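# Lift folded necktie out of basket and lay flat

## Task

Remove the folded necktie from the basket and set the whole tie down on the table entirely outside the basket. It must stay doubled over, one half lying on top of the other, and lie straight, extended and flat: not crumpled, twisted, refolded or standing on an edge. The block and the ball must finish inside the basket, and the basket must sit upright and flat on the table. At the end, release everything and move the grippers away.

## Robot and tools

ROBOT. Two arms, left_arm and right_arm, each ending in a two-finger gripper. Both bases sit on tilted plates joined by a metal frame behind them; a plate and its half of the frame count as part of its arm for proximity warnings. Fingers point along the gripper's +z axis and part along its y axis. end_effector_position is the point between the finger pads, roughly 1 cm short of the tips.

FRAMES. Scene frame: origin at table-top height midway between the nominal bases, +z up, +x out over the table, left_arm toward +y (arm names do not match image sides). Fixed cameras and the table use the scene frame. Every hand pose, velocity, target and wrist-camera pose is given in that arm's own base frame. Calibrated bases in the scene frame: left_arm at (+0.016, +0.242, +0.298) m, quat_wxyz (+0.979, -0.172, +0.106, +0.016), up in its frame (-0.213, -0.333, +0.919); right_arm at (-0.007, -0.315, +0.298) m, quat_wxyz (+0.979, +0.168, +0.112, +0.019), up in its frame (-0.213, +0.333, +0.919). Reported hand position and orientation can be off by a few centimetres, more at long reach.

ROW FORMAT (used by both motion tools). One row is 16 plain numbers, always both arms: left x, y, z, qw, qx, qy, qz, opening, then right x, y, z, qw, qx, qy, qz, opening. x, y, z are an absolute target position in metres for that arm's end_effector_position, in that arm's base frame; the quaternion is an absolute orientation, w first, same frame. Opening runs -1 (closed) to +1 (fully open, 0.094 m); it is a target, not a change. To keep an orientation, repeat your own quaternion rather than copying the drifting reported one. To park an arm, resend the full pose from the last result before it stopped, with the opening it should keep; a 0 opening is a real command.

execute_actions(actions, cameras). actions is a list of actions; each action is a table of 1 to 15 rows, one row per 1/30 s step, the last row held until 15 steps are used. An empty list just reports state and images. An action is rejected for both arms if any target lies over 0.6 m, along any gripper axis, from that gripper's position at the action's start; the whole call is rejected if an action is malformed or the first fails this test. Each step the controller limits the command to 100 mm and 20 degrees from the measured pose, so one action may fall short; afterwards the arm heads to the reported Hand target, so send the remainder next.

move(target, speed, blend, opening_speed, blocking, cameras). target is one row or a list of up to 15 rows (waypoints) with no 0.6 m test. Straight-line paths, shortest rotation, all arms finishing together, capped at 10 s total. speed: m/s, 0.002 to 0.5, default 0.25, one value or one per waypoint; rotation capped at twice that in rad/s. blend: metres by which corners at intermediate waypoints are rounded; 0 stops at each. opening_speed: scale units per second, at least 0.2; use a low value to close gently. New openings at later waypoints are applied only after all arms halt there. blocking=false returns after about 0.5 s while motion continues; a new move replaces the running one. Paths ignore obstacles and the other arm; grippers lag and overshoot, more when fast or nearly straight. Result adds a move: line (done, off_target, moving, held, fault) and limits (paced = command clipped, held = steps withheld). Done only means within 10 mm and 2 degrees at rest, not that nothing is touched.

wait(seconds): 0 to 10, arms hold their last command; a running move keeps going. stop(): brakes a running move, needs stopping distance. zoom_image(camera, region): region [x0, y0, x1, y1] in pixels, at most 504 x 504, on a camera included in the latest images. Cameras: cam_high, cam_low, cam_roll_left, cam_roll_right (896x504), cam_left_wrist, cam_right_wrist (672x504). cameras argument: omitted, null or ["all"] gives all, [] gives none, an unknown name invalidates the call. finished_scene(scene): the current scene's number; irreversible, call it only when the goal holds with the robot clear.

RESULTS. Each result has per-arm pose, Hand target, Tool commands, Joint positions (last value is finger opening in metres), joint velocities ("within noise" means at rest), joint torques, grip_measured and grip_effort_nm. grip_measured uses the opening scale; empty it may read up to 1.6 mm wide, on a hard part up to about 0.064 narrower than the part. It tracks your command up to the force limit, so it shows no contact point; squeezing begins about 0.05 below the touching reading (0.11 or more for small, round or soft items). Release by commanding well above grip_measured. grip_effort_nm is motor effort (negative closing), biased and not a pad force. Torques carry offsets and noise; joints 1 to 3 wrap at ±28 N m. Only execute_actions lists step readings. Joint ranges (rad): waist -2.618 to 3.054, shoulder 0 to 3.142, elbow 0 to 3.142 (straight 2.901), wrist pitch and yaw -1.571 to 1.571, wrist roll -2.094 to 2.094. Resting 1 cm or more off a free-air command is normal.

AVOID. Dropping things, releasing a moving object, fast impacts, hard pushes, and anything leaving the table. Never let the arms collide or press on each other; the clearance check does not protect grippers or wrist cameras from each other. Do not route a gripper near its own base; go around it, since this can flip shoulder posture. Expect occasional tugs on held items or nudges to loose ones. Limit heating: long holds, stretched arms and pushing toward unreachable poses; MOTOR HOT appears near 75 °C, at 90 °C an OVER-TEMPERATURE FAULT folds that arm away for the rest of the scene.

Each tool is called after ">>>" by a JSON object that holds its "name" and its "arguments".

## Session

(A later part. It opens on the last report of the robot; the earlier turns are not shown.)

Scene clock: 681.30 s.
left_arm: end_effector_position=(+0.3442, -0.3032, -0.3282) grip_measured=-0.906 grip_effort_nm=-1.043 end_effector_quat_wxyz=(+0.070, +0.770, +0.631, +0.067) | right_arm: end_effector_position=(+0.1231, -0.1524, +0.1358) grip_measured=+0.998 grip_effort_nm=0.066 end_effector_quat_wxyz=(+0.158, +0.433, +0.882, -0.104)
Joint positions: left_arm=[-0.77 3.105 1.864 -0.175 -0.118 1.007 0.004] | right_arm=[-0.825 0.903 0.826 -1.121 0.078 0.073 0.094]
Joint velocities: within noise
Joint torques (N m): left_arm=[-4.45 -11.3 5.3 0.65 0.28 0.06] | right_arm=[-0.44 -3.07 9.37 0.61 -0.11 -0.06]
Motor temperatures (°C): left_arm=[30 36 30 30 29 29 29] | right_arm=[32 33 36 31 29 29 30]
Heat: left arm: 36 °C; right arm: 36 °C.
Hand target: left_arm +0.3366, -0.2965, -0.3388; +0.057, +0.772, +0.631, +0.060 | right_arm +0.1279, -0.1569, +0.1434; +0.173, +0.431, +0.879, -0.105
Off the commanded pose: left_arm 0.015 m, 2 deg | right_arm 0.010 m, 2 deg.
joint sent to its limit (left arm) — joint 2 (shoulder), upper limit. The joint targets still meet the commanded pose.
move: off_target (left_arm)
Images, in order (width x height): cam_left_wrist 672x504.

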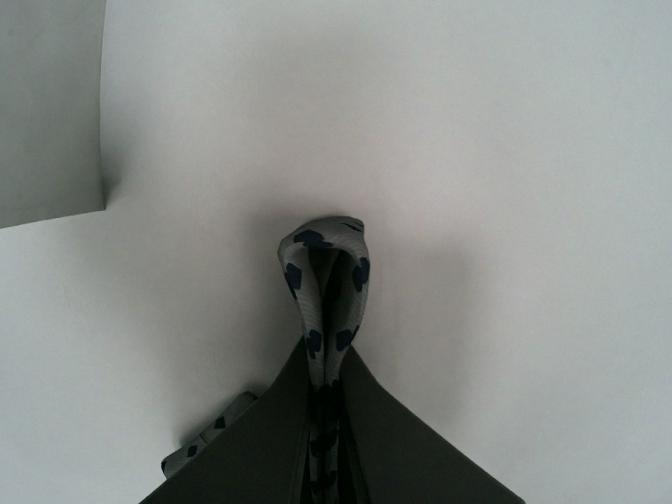

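>>> {"name": "move", "arguments": {"target": [[0.2379,-0.3735,0.0307,0.3736,0.4362,0.8177,0.0353,-1,0.128,-0.157,0.1433,0.1725,0.431,0.879,-0.105,1],[0.1394,-0.4053,0.323,0.6154,0.1059,0.7687,0.1365,-1,0.128,-0.157,0.1433,0.1725,0.431,0.879,-0.105,1]], "cameras": ["cam_high","cam_low","cam_roll_left","cam_roll_right"], "speed": 0.2, "blend": [0.05,0]}}

>>> {"name": "zoom_image", "arguments": {"camera": "cam_low", "region": [330, 0, 530, 310]}}

Scene clock: 744.37 s.
left_arm: end_effector_position=(+0.1423, -0.4047, +0.3159) grip_measured=-0.906 grip_effort_nm=-1.048 end_effector_quat_wxyz=(+0.623, +0.158, +0.764, +0.066) | right_arm: end_effector_position=(+0.1231, -0.1524, +0.1358) grip_measured=+0.998 grip_effort_nm=0.071 end_effector_quat_wxyz=(+0.158, +0.433, +0.882, -0.104)
Joint positions: left_arm=[-1.653 2.051 2.1 -1.546 -1.352 -1.186 0.004] | right_arm=[-0.825 0.903 0.826 -1.121 0.078 0.073 0.094]
Joint velocities: within noise
Joint torques (N m): left_arm=[-2.69 -6.35 7.64 0.67 -0.79 -0.06] | right_arm=[-0.46 -3.07 9.36 0.61 -0.11 -0.06]
Motor temperatures (°C): left_arm=[30 38 30 30 30 29 31] | right_arm=[32 32 36 30 29 29 30]
Heat: left arm: 38 °C; right arm: 36 °C.
Hand target: left_arm +0.1398, -0.4053, +0.3228; +0.633, +0.161, +0.754, +0.068 | right_arm +0.1279, -0.1569, +0.1434; +0.173, +0.431, +0.879, -0.105
Off the commanded pose: left_arm 0.008 m, 10 deg | right_arm 0.010 m, 2 deg.
joint sent to its limit (left arm) — joint 4 (wrist pitch), lower limit. The joint targets are off in orientation, not in position.
move: off_target (left_arm)
Images, in order (width x height): cam_high 896x504, cam_low 896x504, cam_roll_left 896x504, cam_roll_right 896x504.

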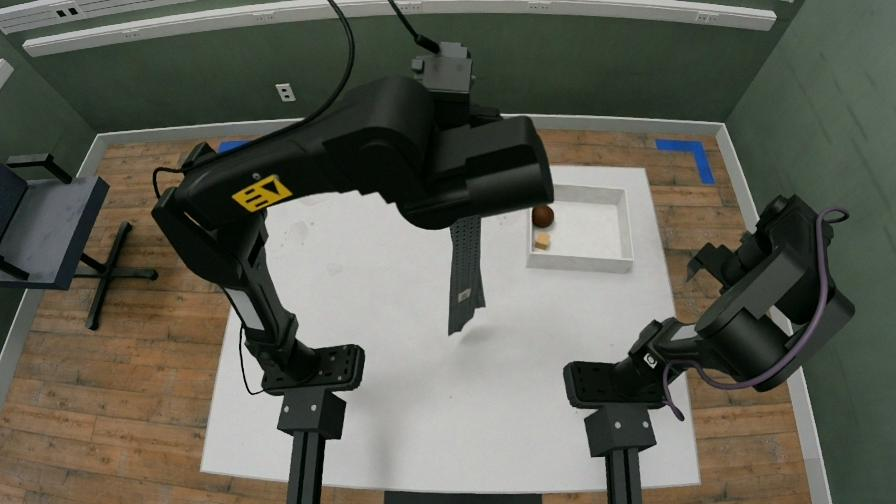

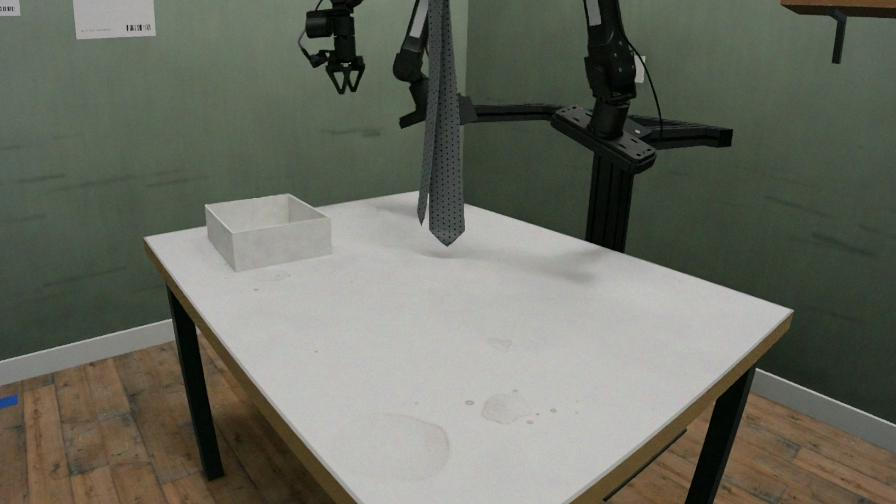

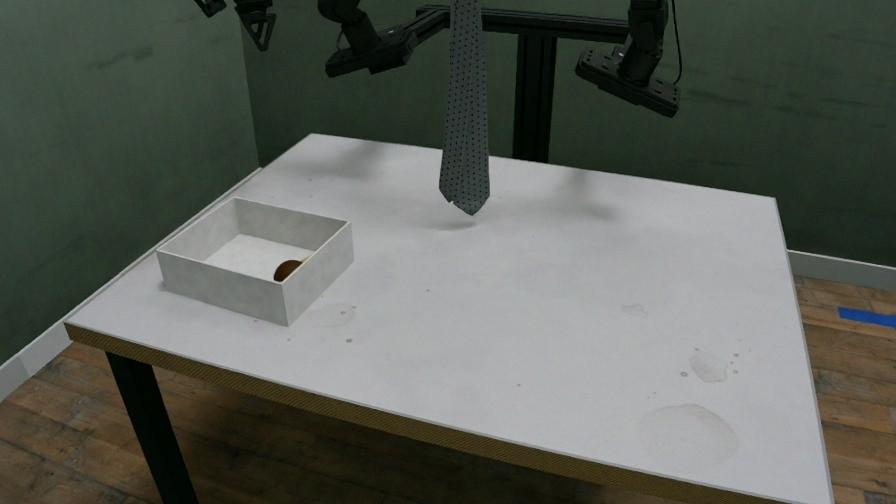

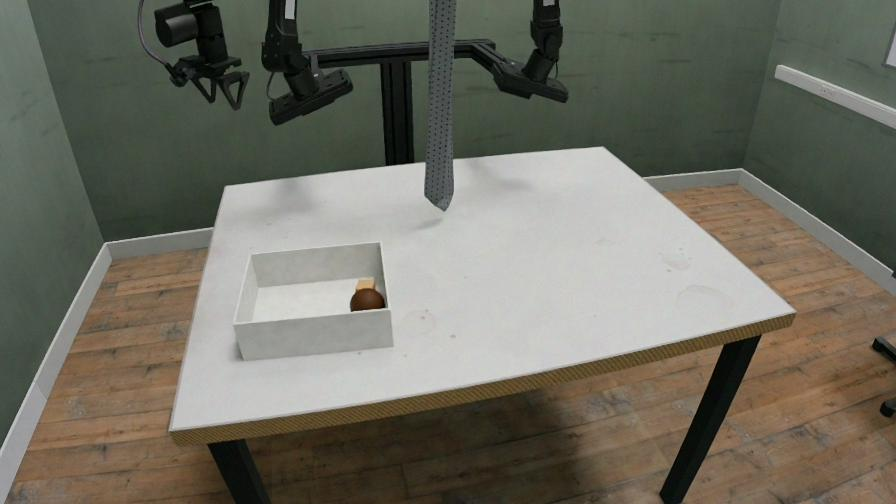

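Scaled by 1.626.

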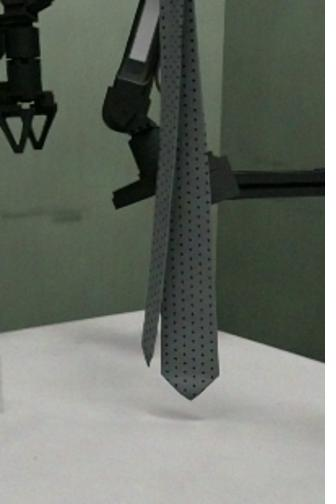

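>>> {"name": "move", "arguments": {"target": [[0.1468,-0.4682,0.2950,0.6154,0.1059,0.7687,0.1365,-1,0.128,-0.157,0.1433,0.1725,0.431,0.879,-0.105,1]], "cameras": ["cam_high","cam_low","cam_roll_left","cam_roll_right"], "speed": 0.1}}

>>> {"name": "zoom_image", "arguments": {"camera": "cam_low", "region": [330, 0, 530, 310]}}

Scene clock: 785.37 s.
left_arm: end_effector_position=(+0.1440, -0.4683, +0.2888) grip_measured=-0.906 grip_effort_nm=-1.048 end_effector_quat_wxyz=(+0.626, +0.156, +0.761, +0.066) | right_arm: end_effector_position=(+0.1231, -0.1524, +0.1358) grip_measured=+0.998 grip_effort_nm=0.071 end_effector_quat_wxyz=(+0.158, +0.433, +0.882, -0.104)
Joint positions: left_arm=[-1.638 2.358 2.484 -1.556 -1.36 -1.119 0.004] | right_arm=[-0.825 0.903 0.826 -1.121 0.078 0.073 0.094]
Joint velocities: within noise
Joint torques (N m): left_arm=[-2.17 -8.65 7.94 0.81 -0.77 0.08] | right_arm=[-0.44 -3.07 9.36 0.61 -0.11 -0.06]
Motor temperatures (°C): left_arm=[29 34 31 30 30 29 31] | right_arm=[32 32 36 30 29 29 30]
Heat: left arm: 34 °C; right arm: 36 °C.
Hand target: left_arm +0.1470, -0.4679, +0.2947; +0.637, +0.156, +0.752, +0.074 | right_arm +0.1279, -0.1569, +0.1434; +0.173, +0.431, +0.879, -0.105
Off the commanded pose: left_arm 0.007 m, 10 deg | right_arm 0.010 m, 2 deg.
joint sent to its limit (left arm) — joint 4 (wrist pitch), lower limit. The joint targets are off in orientation, not in position.
move: off_target (left_arm)
Images, in order (width x height): cam_high 896x504, cam_low 896x504, cam_roll_left 896x504, cam_roll_right 896x504.

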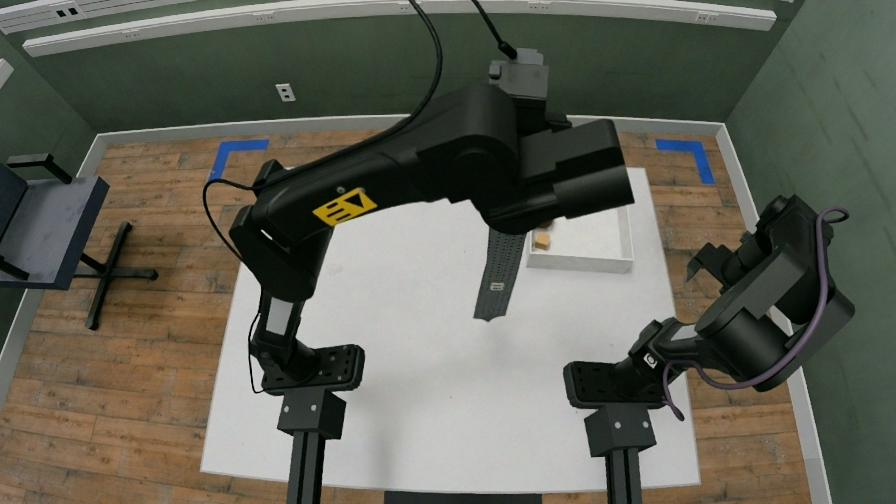

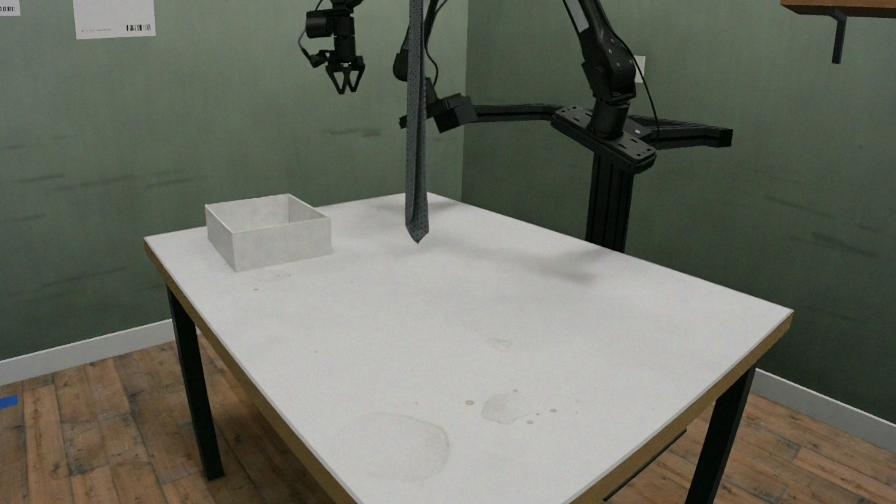

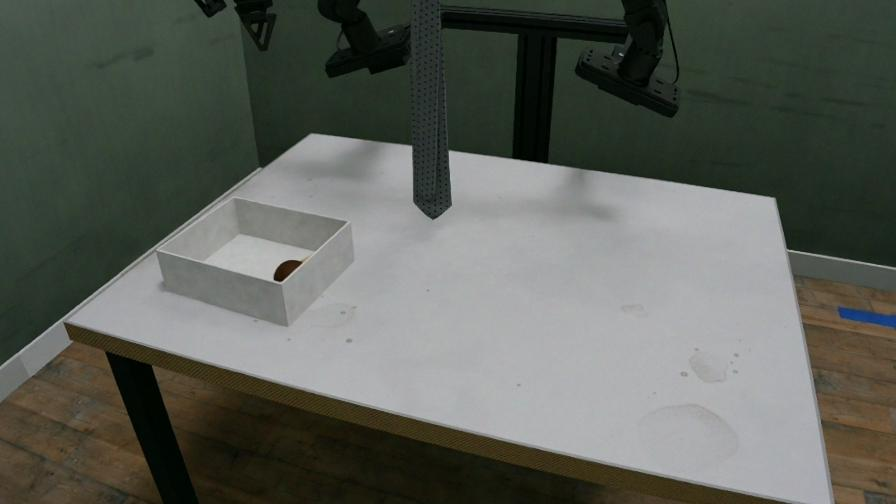

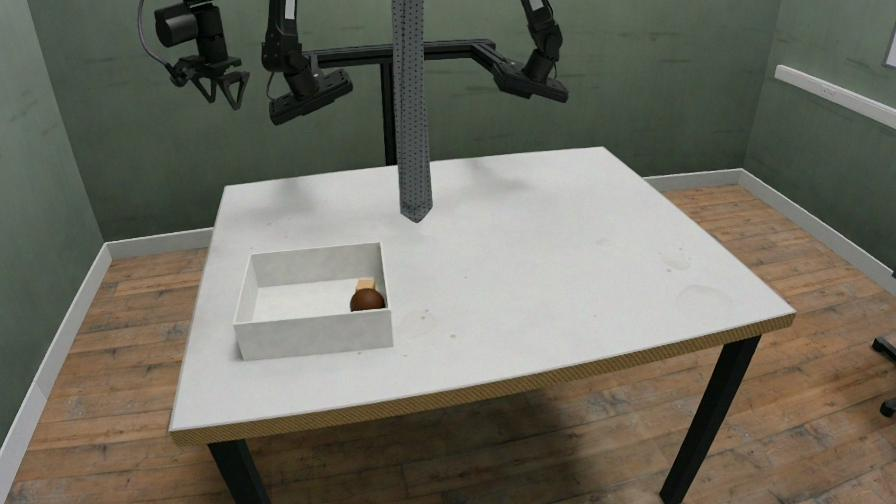

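Scaled by 1.626.

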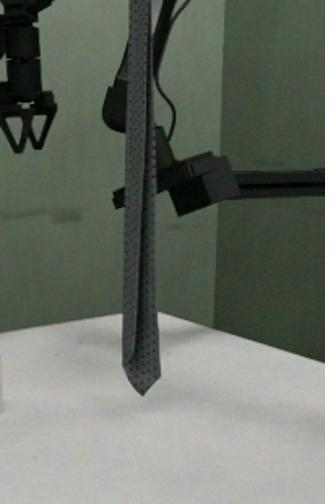

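>>> {"name": "move", "arguments": {"target": [[0.1468,-0.4682,0.3050,0.4926,0.4688,0.7297,-0.0607,-1,0.128,-0.157,0.1433,0.1725,0.431,0.879,-0.105,1]], "cameras": ["cam_high","cam_low","cam_roll_left","cam_roll_right"], "speed": 0.2}}

>>> {"name": "zoom_image", "arguments": {"camera": "cam_low", "region": [330, 0, 530, 310]}}

>>> {"name": "zoom_image", "arguments": {"camera": "cam_roll_right", "region": [330, 0, 530, 310]}}

Scene clock: 813.57 s.
left_arm: end_effector_position=(+0.1470, -0.4711, +0.3021) grip_measured=-0.906 grip_effort_nm=-1.043 end_effector_quat_wxyz=(+0.491, +0.468, +0.732, -0.055) | right_arm: end_effector_position=(+0.1231, -0.1523, +0.1358) grip_measured=+0.998 grip_effort_nm=0.071 end_effector_quat_wxyz=(+0.158, +0.433, +0.882, -0.103)
Joint positions: left_arm=[-1.499 1.795 1.809 -0.731 -0.678 -0.043 0.004] | right_arm=[-0.825 0.903 0.826 -1.121 0.078 0.073 0.094]
Joint velocities: within noise
Joint torques (N m): left_arm=[-2 -7.69 5.33 1.81 0.09 0.17] | right_arm=[-0.43 -3.07 9.36 0.61 -0.11 -0.06]
Motor temperatures (°C): left_arm=[29 36 30 30 30 29 31] | right_arm=[32 32 37 30 29 29 30]
Heat: left arm: 36 °C; right arm: 37 °C.
Hand target: left_arm +0.1468, -0.4682, +0.3051; +0.493, +0.469, +0.730, -0.061 | right_arm +0.1279, -0.1569, +0.1434; +0.173, +0.431, +0.879, -0.105
Off the commanded pose: left_arm 0.004 m, 1 deg | right_arm 0.010 m, 2 deg.
move: done
Images, in order (width x height): cam_high 896x504, cam_low 896x504, cam_roll_left 896x504, cam_roll_right 896x504.

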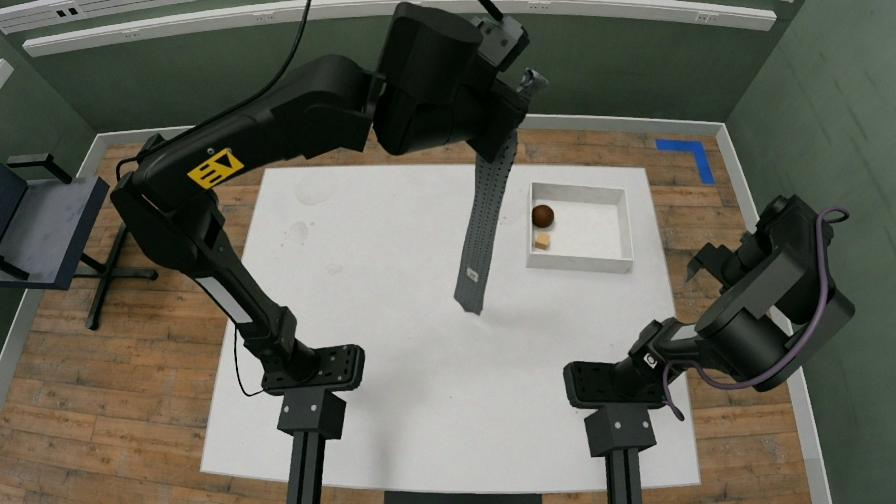

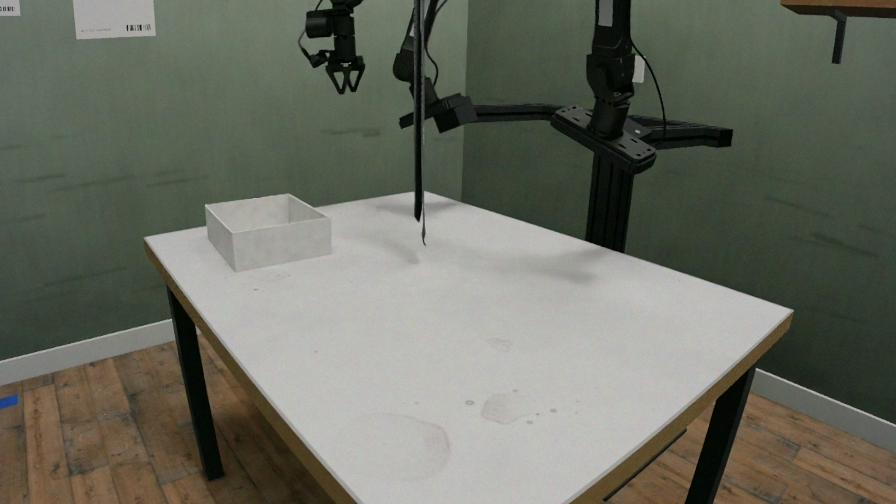

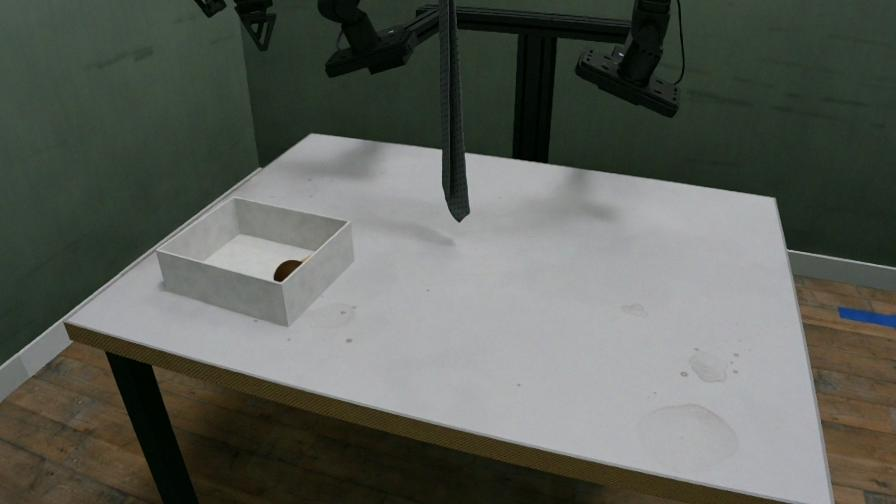

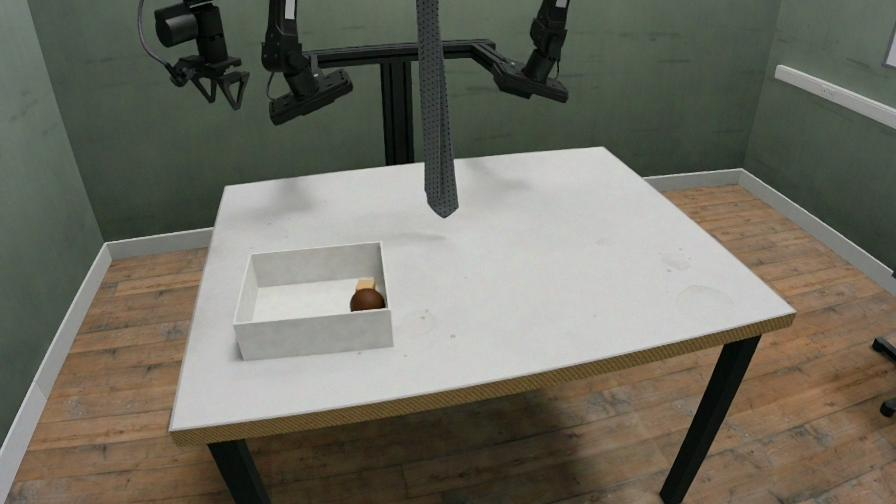

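Scaled by 1.626.

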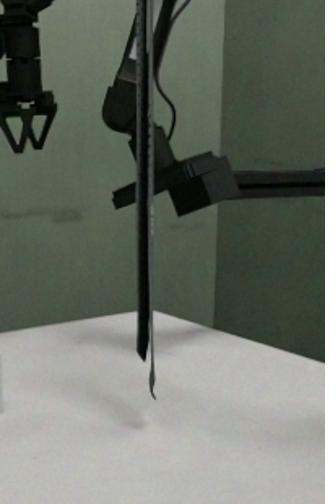

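Scaled by 1.626.

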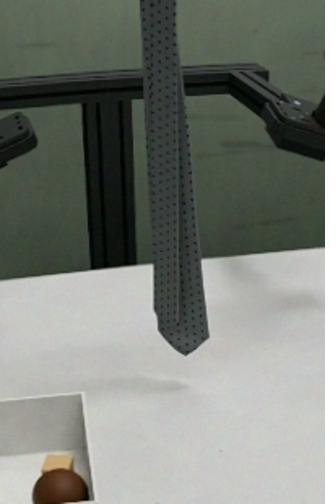

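>>> {"name": "execute_actions", "arguments": {"actions": []}}

Scene clock: 847.97 s.
left_arm: end_effector_position=(+0.1469, -0.4712, +0.3021) grip_measured=-0.906 grip_effort_nm=-1.048 end_effector_quat_wxyz=(+0.491, +0.469, +0.732, -0.055) | right_arm: end_effector_position=(+0.1231, -0.1523, +0.1358) grip_measured=+0.998 grip_effort_nm=0.076 end_effector_quat_wxyz=(+0.158, +0.433, +0.882, -0.103)
Joint positions: left_arm=[-1.499 1.795 1.809 -0.731 -0.677 -0.042 0.004] | right_arm=[-0.825 0.903 0.826 -1.121 0.078 0.073 0.094]
Joint velocities: within noise
Joint torques (N m): left_arm=[-2.02 -7.71 5.33 1.79 0.03 0.1] | right_arm=[-0.43 -3.07 9.36 0.61 -0.11 -0.06]
Motor temperatures (°C): left_arm=[29 35 30 33 30 29 32] | right_arm=[32 32 37 30 29 29 30]
Heat: left arm: 35 °C; right arm: 37 °C.
Hand target: left_arm +0.1468, -0.4682, +0.3051; +0.493, +0.469, +0.730, -0.061 | right_arm +0.1279, -0.1569, +0.1434; +0.173, +0.431, +0.879, -0.105
Tool commands: left_gripper/opening=-1.0 right_gripper/opening=+1.0
Off the commanded pose: left_arm 0.004 m, 1 deg | right_arm 0.010 m, 2 deg.

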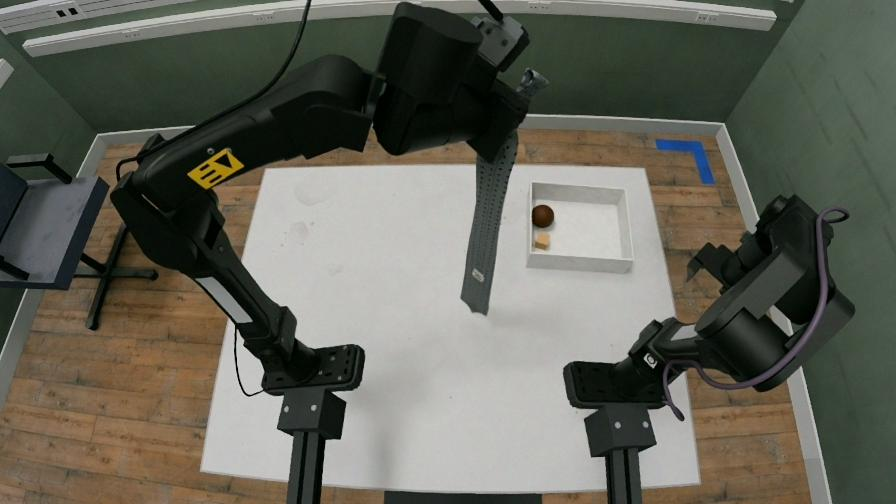

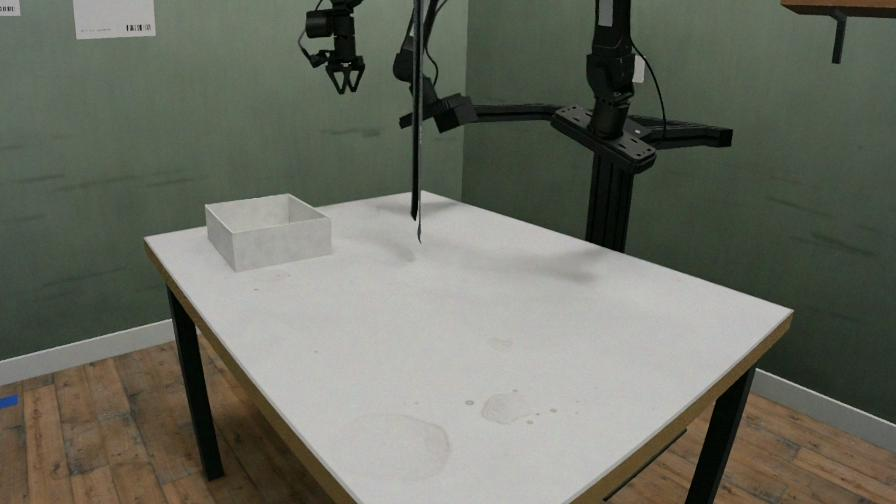

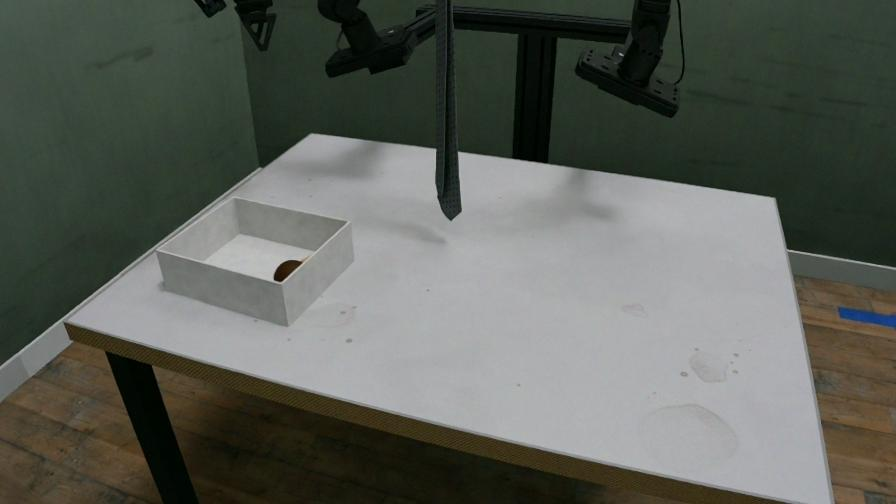

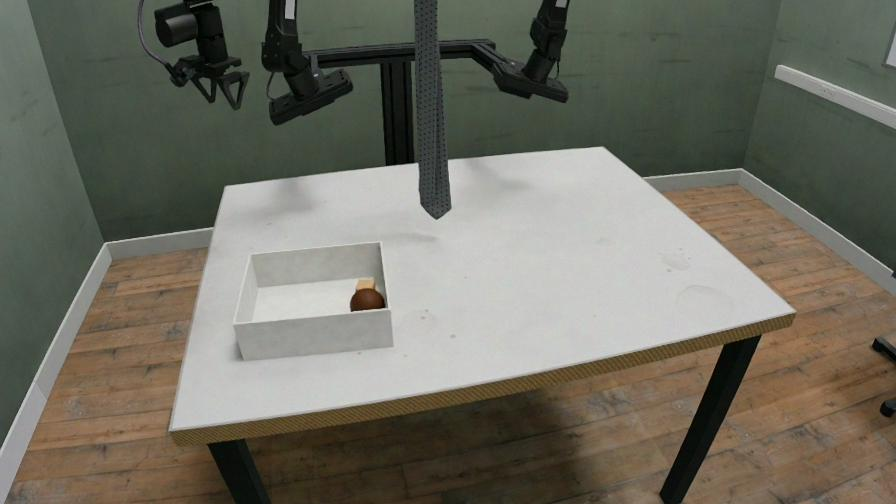

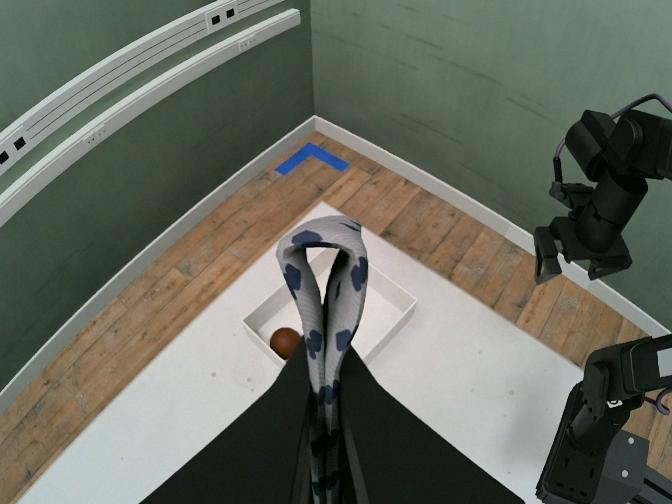

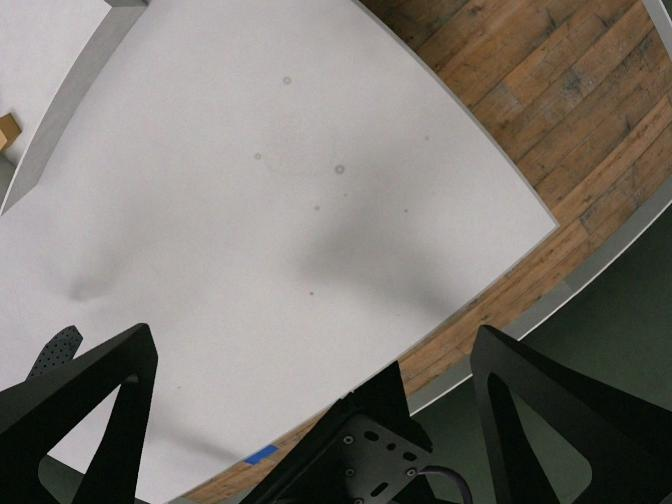

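>>> {"name": "move", "arguments": {"target": [[0.1562,-0.4156,0.2633,0.555,0.37,0.74,0.0,-1,0.128,-0.157,0.1433,0.1725,0.431,0.879,-0.105,1],[0.1647,-0.2963,0.2867,0.6154,0.1059,0.7687,0.1365,-1,0.128,-0.157,0.1433,0.1725,0.431,0.879,-0.105,1]], "speed": 0.12, "blend": 0.02, "cameras": ["cam_high","cam_low","cam_roll_right"]}}

Scene clock: 871.87 s.
left_arm: end_effector_position=(+0.1674, -0.2947, +0.2760) grip_measured=-0.906 grip_effort_nm=-1.043 end_effector_quat_wxyz=(+0.605, +0.126, +0.778, +0.113) | right_arm: end_effector_position=(+0.1231, -0.1523, +0.1358) grip_measured=+0.998 grip_effort_nm=0.071 end_effector_quat_wxyz=(+0.158, +0.433, +0.882, -0.103)
Joint positions: left_arm=[-1.593 1.722 1.515 -1.547 -1.323 -1.414 0.004] | right_arm=[-0.825 0.903 0.826 -1.121 0.078 0.073 0.094]
Joint velocities: within noise
Joint torques (N m): left_arm=[-2.51 -4.57 8.05 0.36 -0.8 -0.08] | right_arm=[-0.44 -3.07 9.36 0.61 -0.11 -0.06]
Motor temperatures (°C): left_arm=[29 35 30 34 30 29 32] | right_arm=[32 32 37 30 29 29 30]
Heat: left arm: 35 °C; right arm: 37 °C.
Hand target: left_arm +0.1652, -0.2962, +0.2864; +0.616, +0.128, +0.769, +0.108 | right_arm +0.1279, -0.1569, +0.1434; +0.173, +0.431, +0.879, -0.105
Off the commanded pose: left_arm 0.011 m, 4 deg | right_arm 0.010 m, 2 deg.
joint sent to its limit (left arm) — joint 4 (wrist pitch), lower limit. The joint targets are off in orientation, not in position.
move: off_target (left_arm)
Images, in order (width x height): cam_high 896x504, cam_low 896x504, cam_roll_right 896x504.

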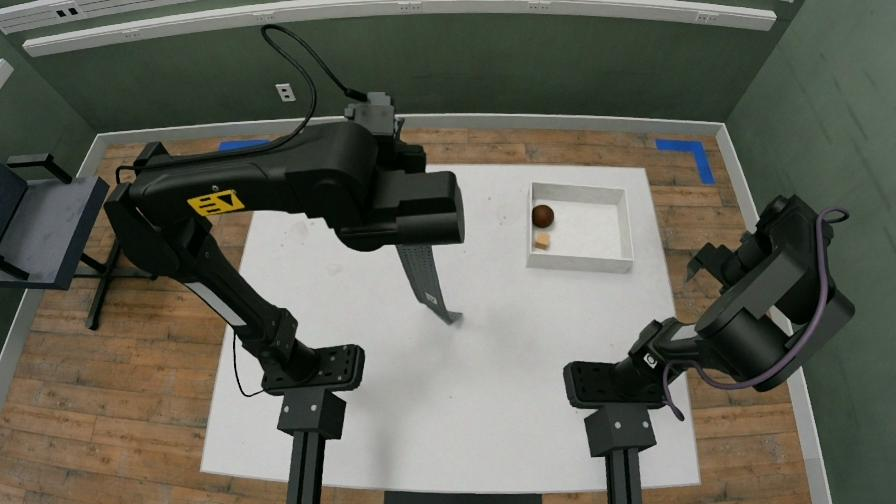

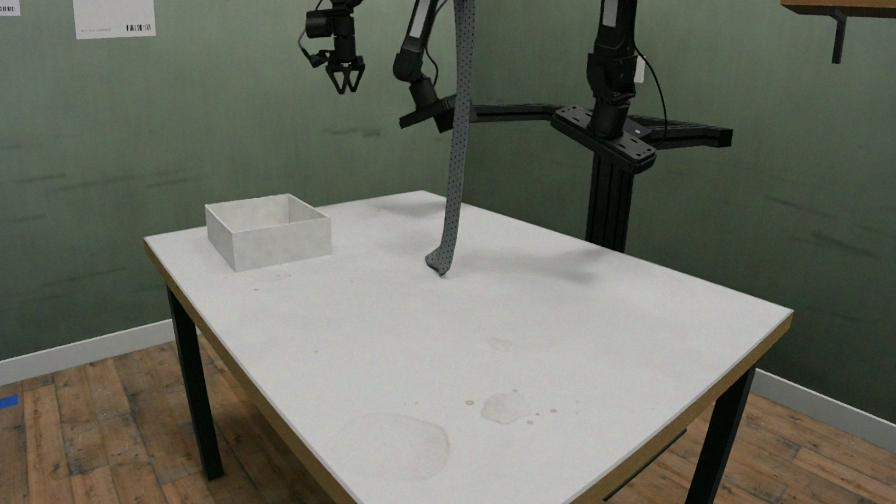

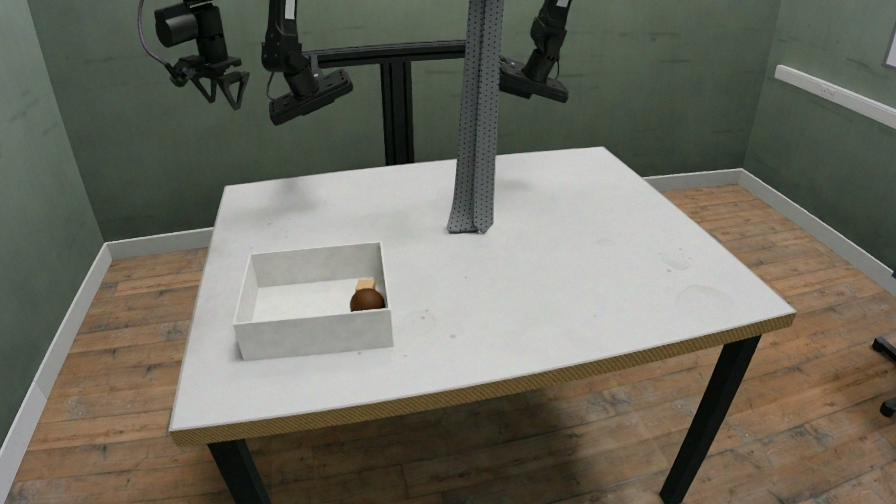

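>>> {"name": "zoom_image", "arguments": {"camera": "cam_roll_right", "region": [400, 100, 560, 260]}}

>>> {"name": "zoom_image", "arguments": {"camera": "cam_low", "region": [360, 160, 520, 300]}}

>>> {"name": "zoom_image", "arguments": {"camera": "cam_high", "region": [370, 220, 520, 350]}}

Scaled by 3.150.

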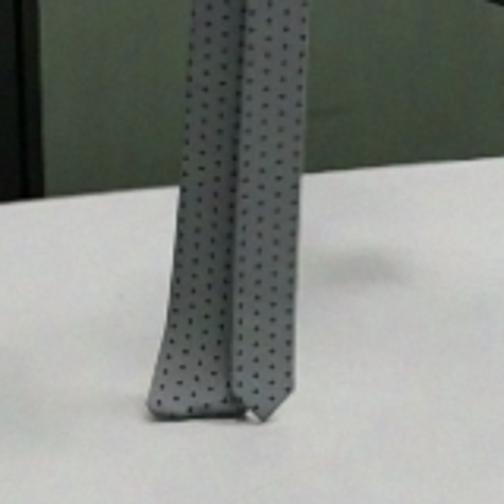

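Scaled by 3.150.

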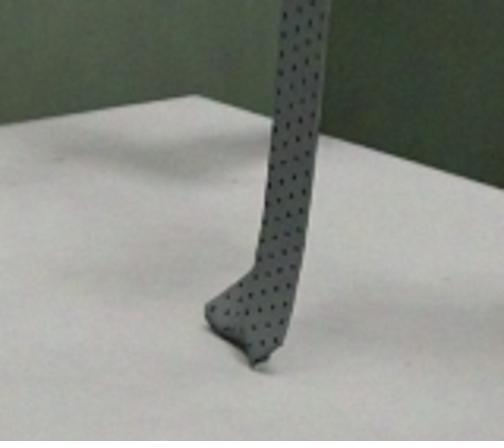

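Scaled by 3.360.

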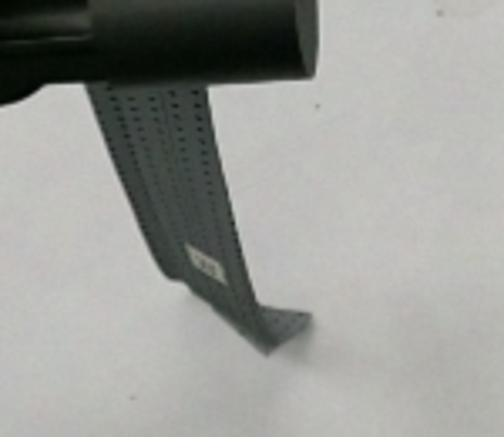

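>>> {"name": "move", "arguments": {"target": [[0.155,-0.3022,0.34,0.60,0.06,0.79,0.14,-1,0.128,-0.157,0.1433,0.1725,0.431,0.879,-0.105,1],[0.1437,-0.3022,0.3614,0.4941,-0.0846,0.842,0.1985,-1,0.128,-0.157,0.1433,0.1725,0.431,0.879,-0.105,1]], "speed": 0.12, "blend": 0.02, "cameras": ["cam_high","cam_low","cam_roll_right"]}}

Scene clock: 936.23 s.
left_arm: end_effector_position=(+0.1469, -0.3061, +0.3497) grip_measured=-0.906 grip_effort_nm=-1.043 end_effector_quat_wxyz=(+0.563, +0.084, +0.822, -0.023) | right_arm: end_effector_position=(+0.1231, -0.1523, +0.1358) grip_measured=+0.998 grip_effort_nm=0.071 end_effector_quat_wxyz=(+0.158, +0.433, +0.882, -0.103)
Joint positions: left_arm=[-1.636 1.642 1.816 -1.55 -1.19 -1.298 0.004] | right_arm=[-0.825 0.903 0.826 -1.121 0.078 0.073 0.094]
Joint velocities: within noise
Joint torques (N m): left_arm=[-2.29 -3.89 7.86 0.86 -0.53 -0.07] | right_arm=[-0.43 -3.07 9.37 0.61 -0.11 -0.06]
Motor temperatures (°C): left_arm=[29 33 30 31 31 29 32] | right_arm=[32 32 37 30 29 29 30]
Heat: left arm: 33 °C; right arm: 37 °C.
Hand target: left_arm +0.1444, -0.3021, +0.3609; +0.566, +0.081, +0.820, -0.034 | right_arm +0.1279, -0.1569, +0.1434; +0.173, +0.431, +0.879, -0.105
Off the commanded pose: left_arm 0.013 m, 33 deg; orientation clipped | right_arm 0.010 m, 2 deg.
joint sent to its limit (left arm) — joint 4 (wrist pitch), lower limit. The joint targets are off in orientation, not in position.
move: off_target (left_arm); limits=paced
Images, in order (width x height): cam_high 896x504, cam_low 896x504, cam_roll_right 896x504.

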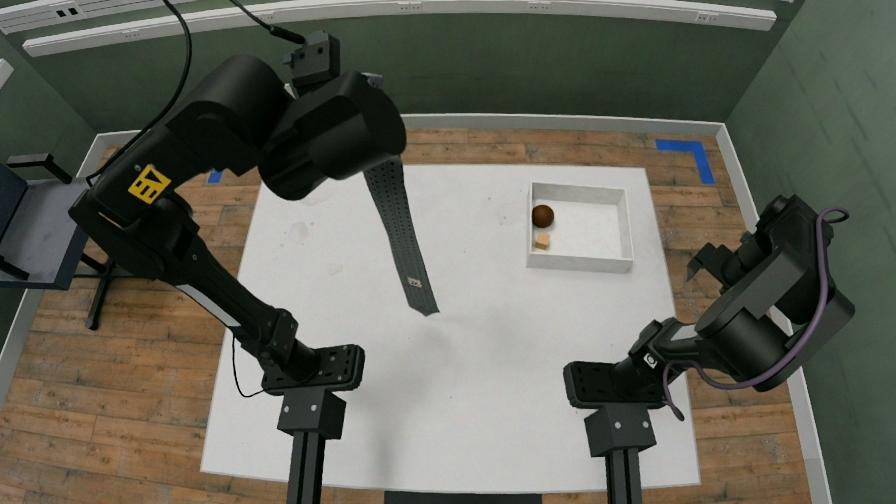

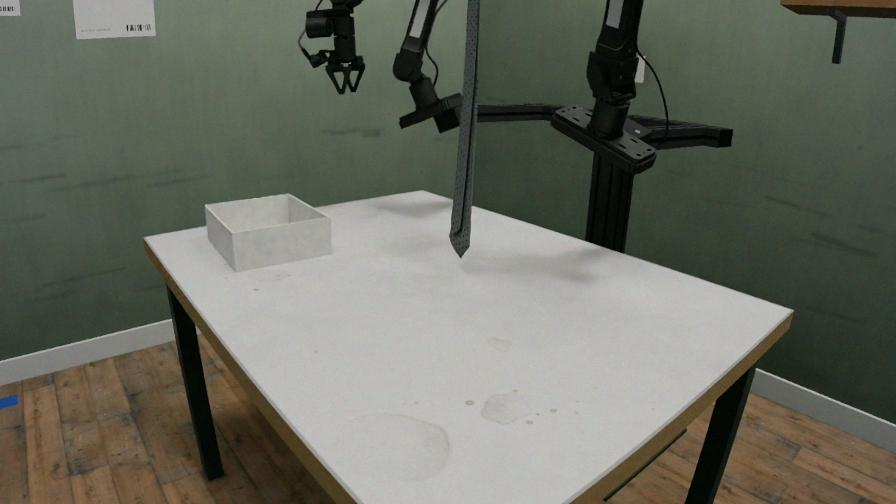

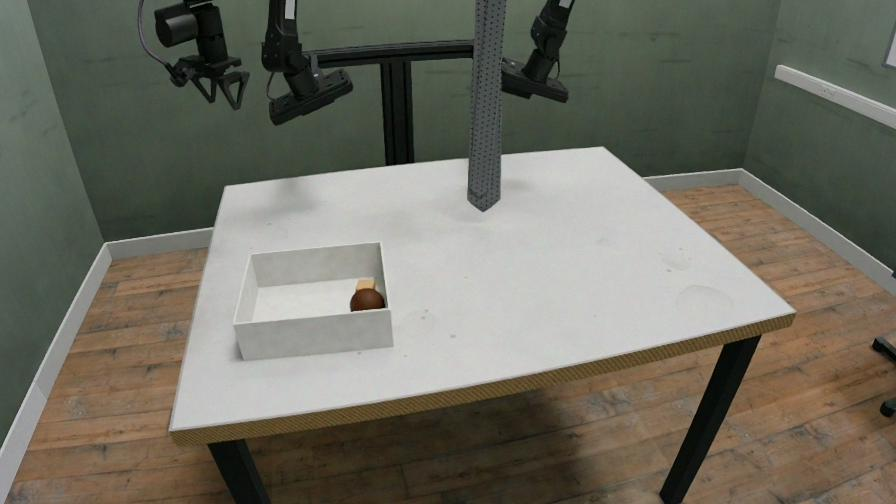

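>>> {"name": "move", "arguments": {"target": [[0.162,-0.26,0.29,0.58,0.08,0.79,0.12,-1,0.128,-0.157,0.1433,0.1725,0.431,0.879,-0.105,1],[0.1817,-0.145,0.2802,0.5541,0.0106,0.8142,0.1698,-1,0.128,-0.157,0.1433,0.1725,0.431,0.879,-0.105,1]], "speed": 0.12, "blend": 0.03, "cameras": ["cam_high","cam_low","cam_roll_right"]}}

Scene clock: 967.87 s.
left_arm: end_effector_position=(+0.1822, -0.1504, +0.2827) grip_measured=-0.906 grip_effort_nm=-1.043 end_effector_quat_wxyz=(+0.557, +0.045, +0.825, +0.087) | right_arm: end_effector_position=(+0.1231, -0.1523, +0.1358) grip_measured=+0.998 grip_effort_nm=0.071 end_effector_quat_wxyz=(+0.158, +0.433, +0.882, -0.103)
Joint positions: left_arm=[-1.475 1.192 1.168 -1.557 -1.197 -1.373 0.004] | right_arm=[-0.825 0.903 0.826 -1.121 0.078 0.073 0.094]
Joint velocities: within noise
Joint torques (N m): left_arm=[-0.54 -0.01 4.4 0.67 -0.58 0.05] | right_arm=[-0.44 -3.07 9.36 0.61 -0.11 -0.06]
Motor temperatures (°C): left_arm=[29 33 30 31 30 29 32] | right_arm=[32 31 37 30 29 29 30]
Heat: left arm: 33 °C; right arm: 37 °C.
Hand target: left_arm +0.1828, -0.1452, +0.2800; +0.558, +0.056, +0.822, +0.103 | right_arm +0.1279, -0.1569, +0.1434; +0.173, +0.431, +0.879, -0.105
Off the commanded pose: left_arm 0.006 m, 10 deg | right_arm 0.010 m, 2 deg.
joint sent to its limit (left arm) — joint 4 (wrist pitch), lower limit. The joint targets are off in orientation, not in position.
move: off_target (left_arm)
Images, in order (width x height): cam_high 896x504, cam_low 896x504, cam_roll_right 896x504.

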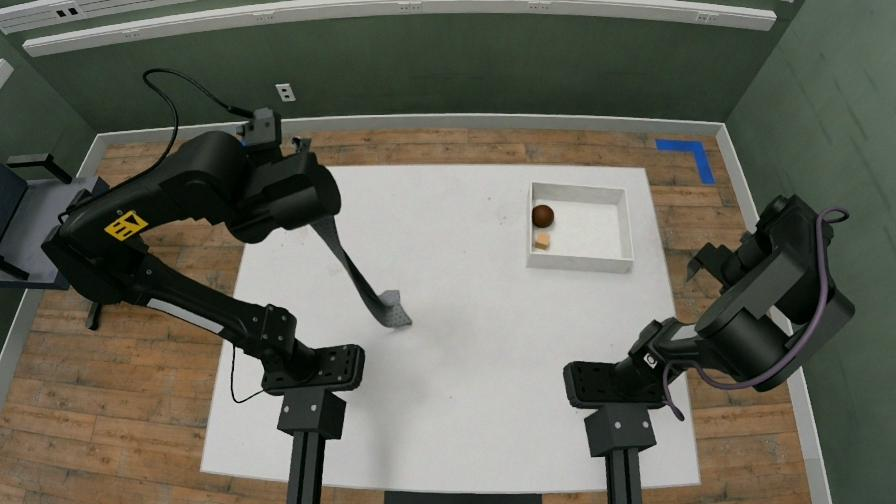

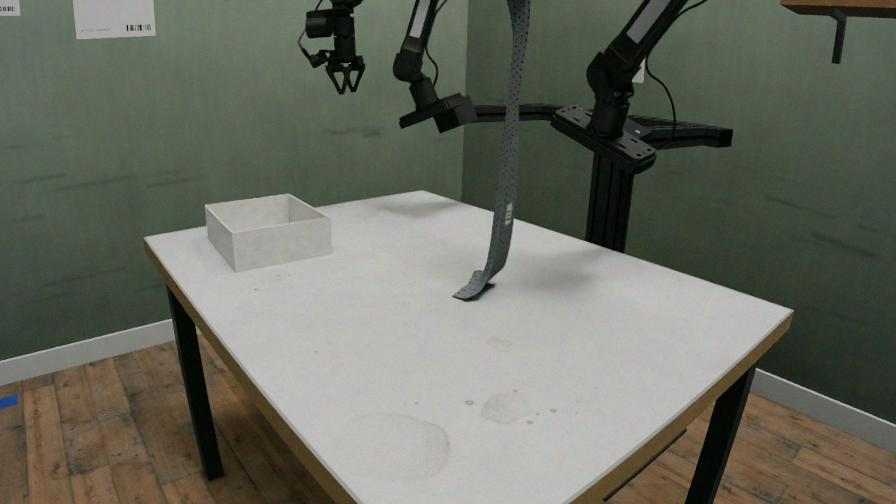

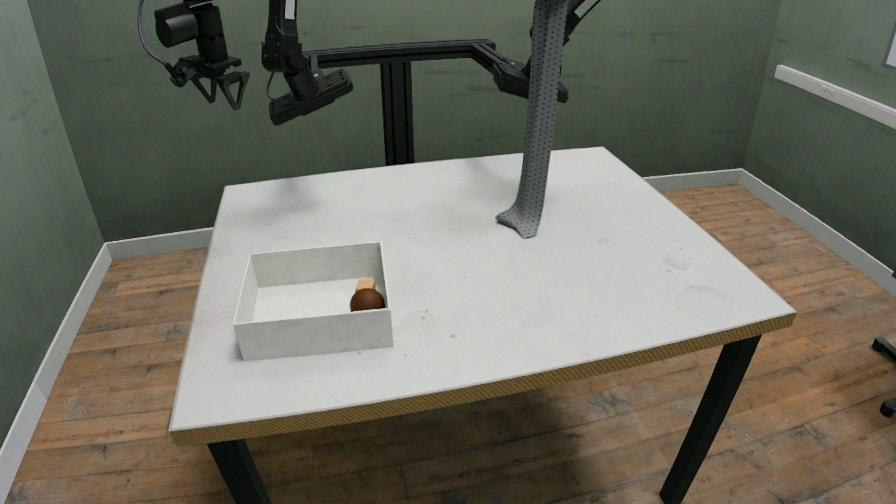

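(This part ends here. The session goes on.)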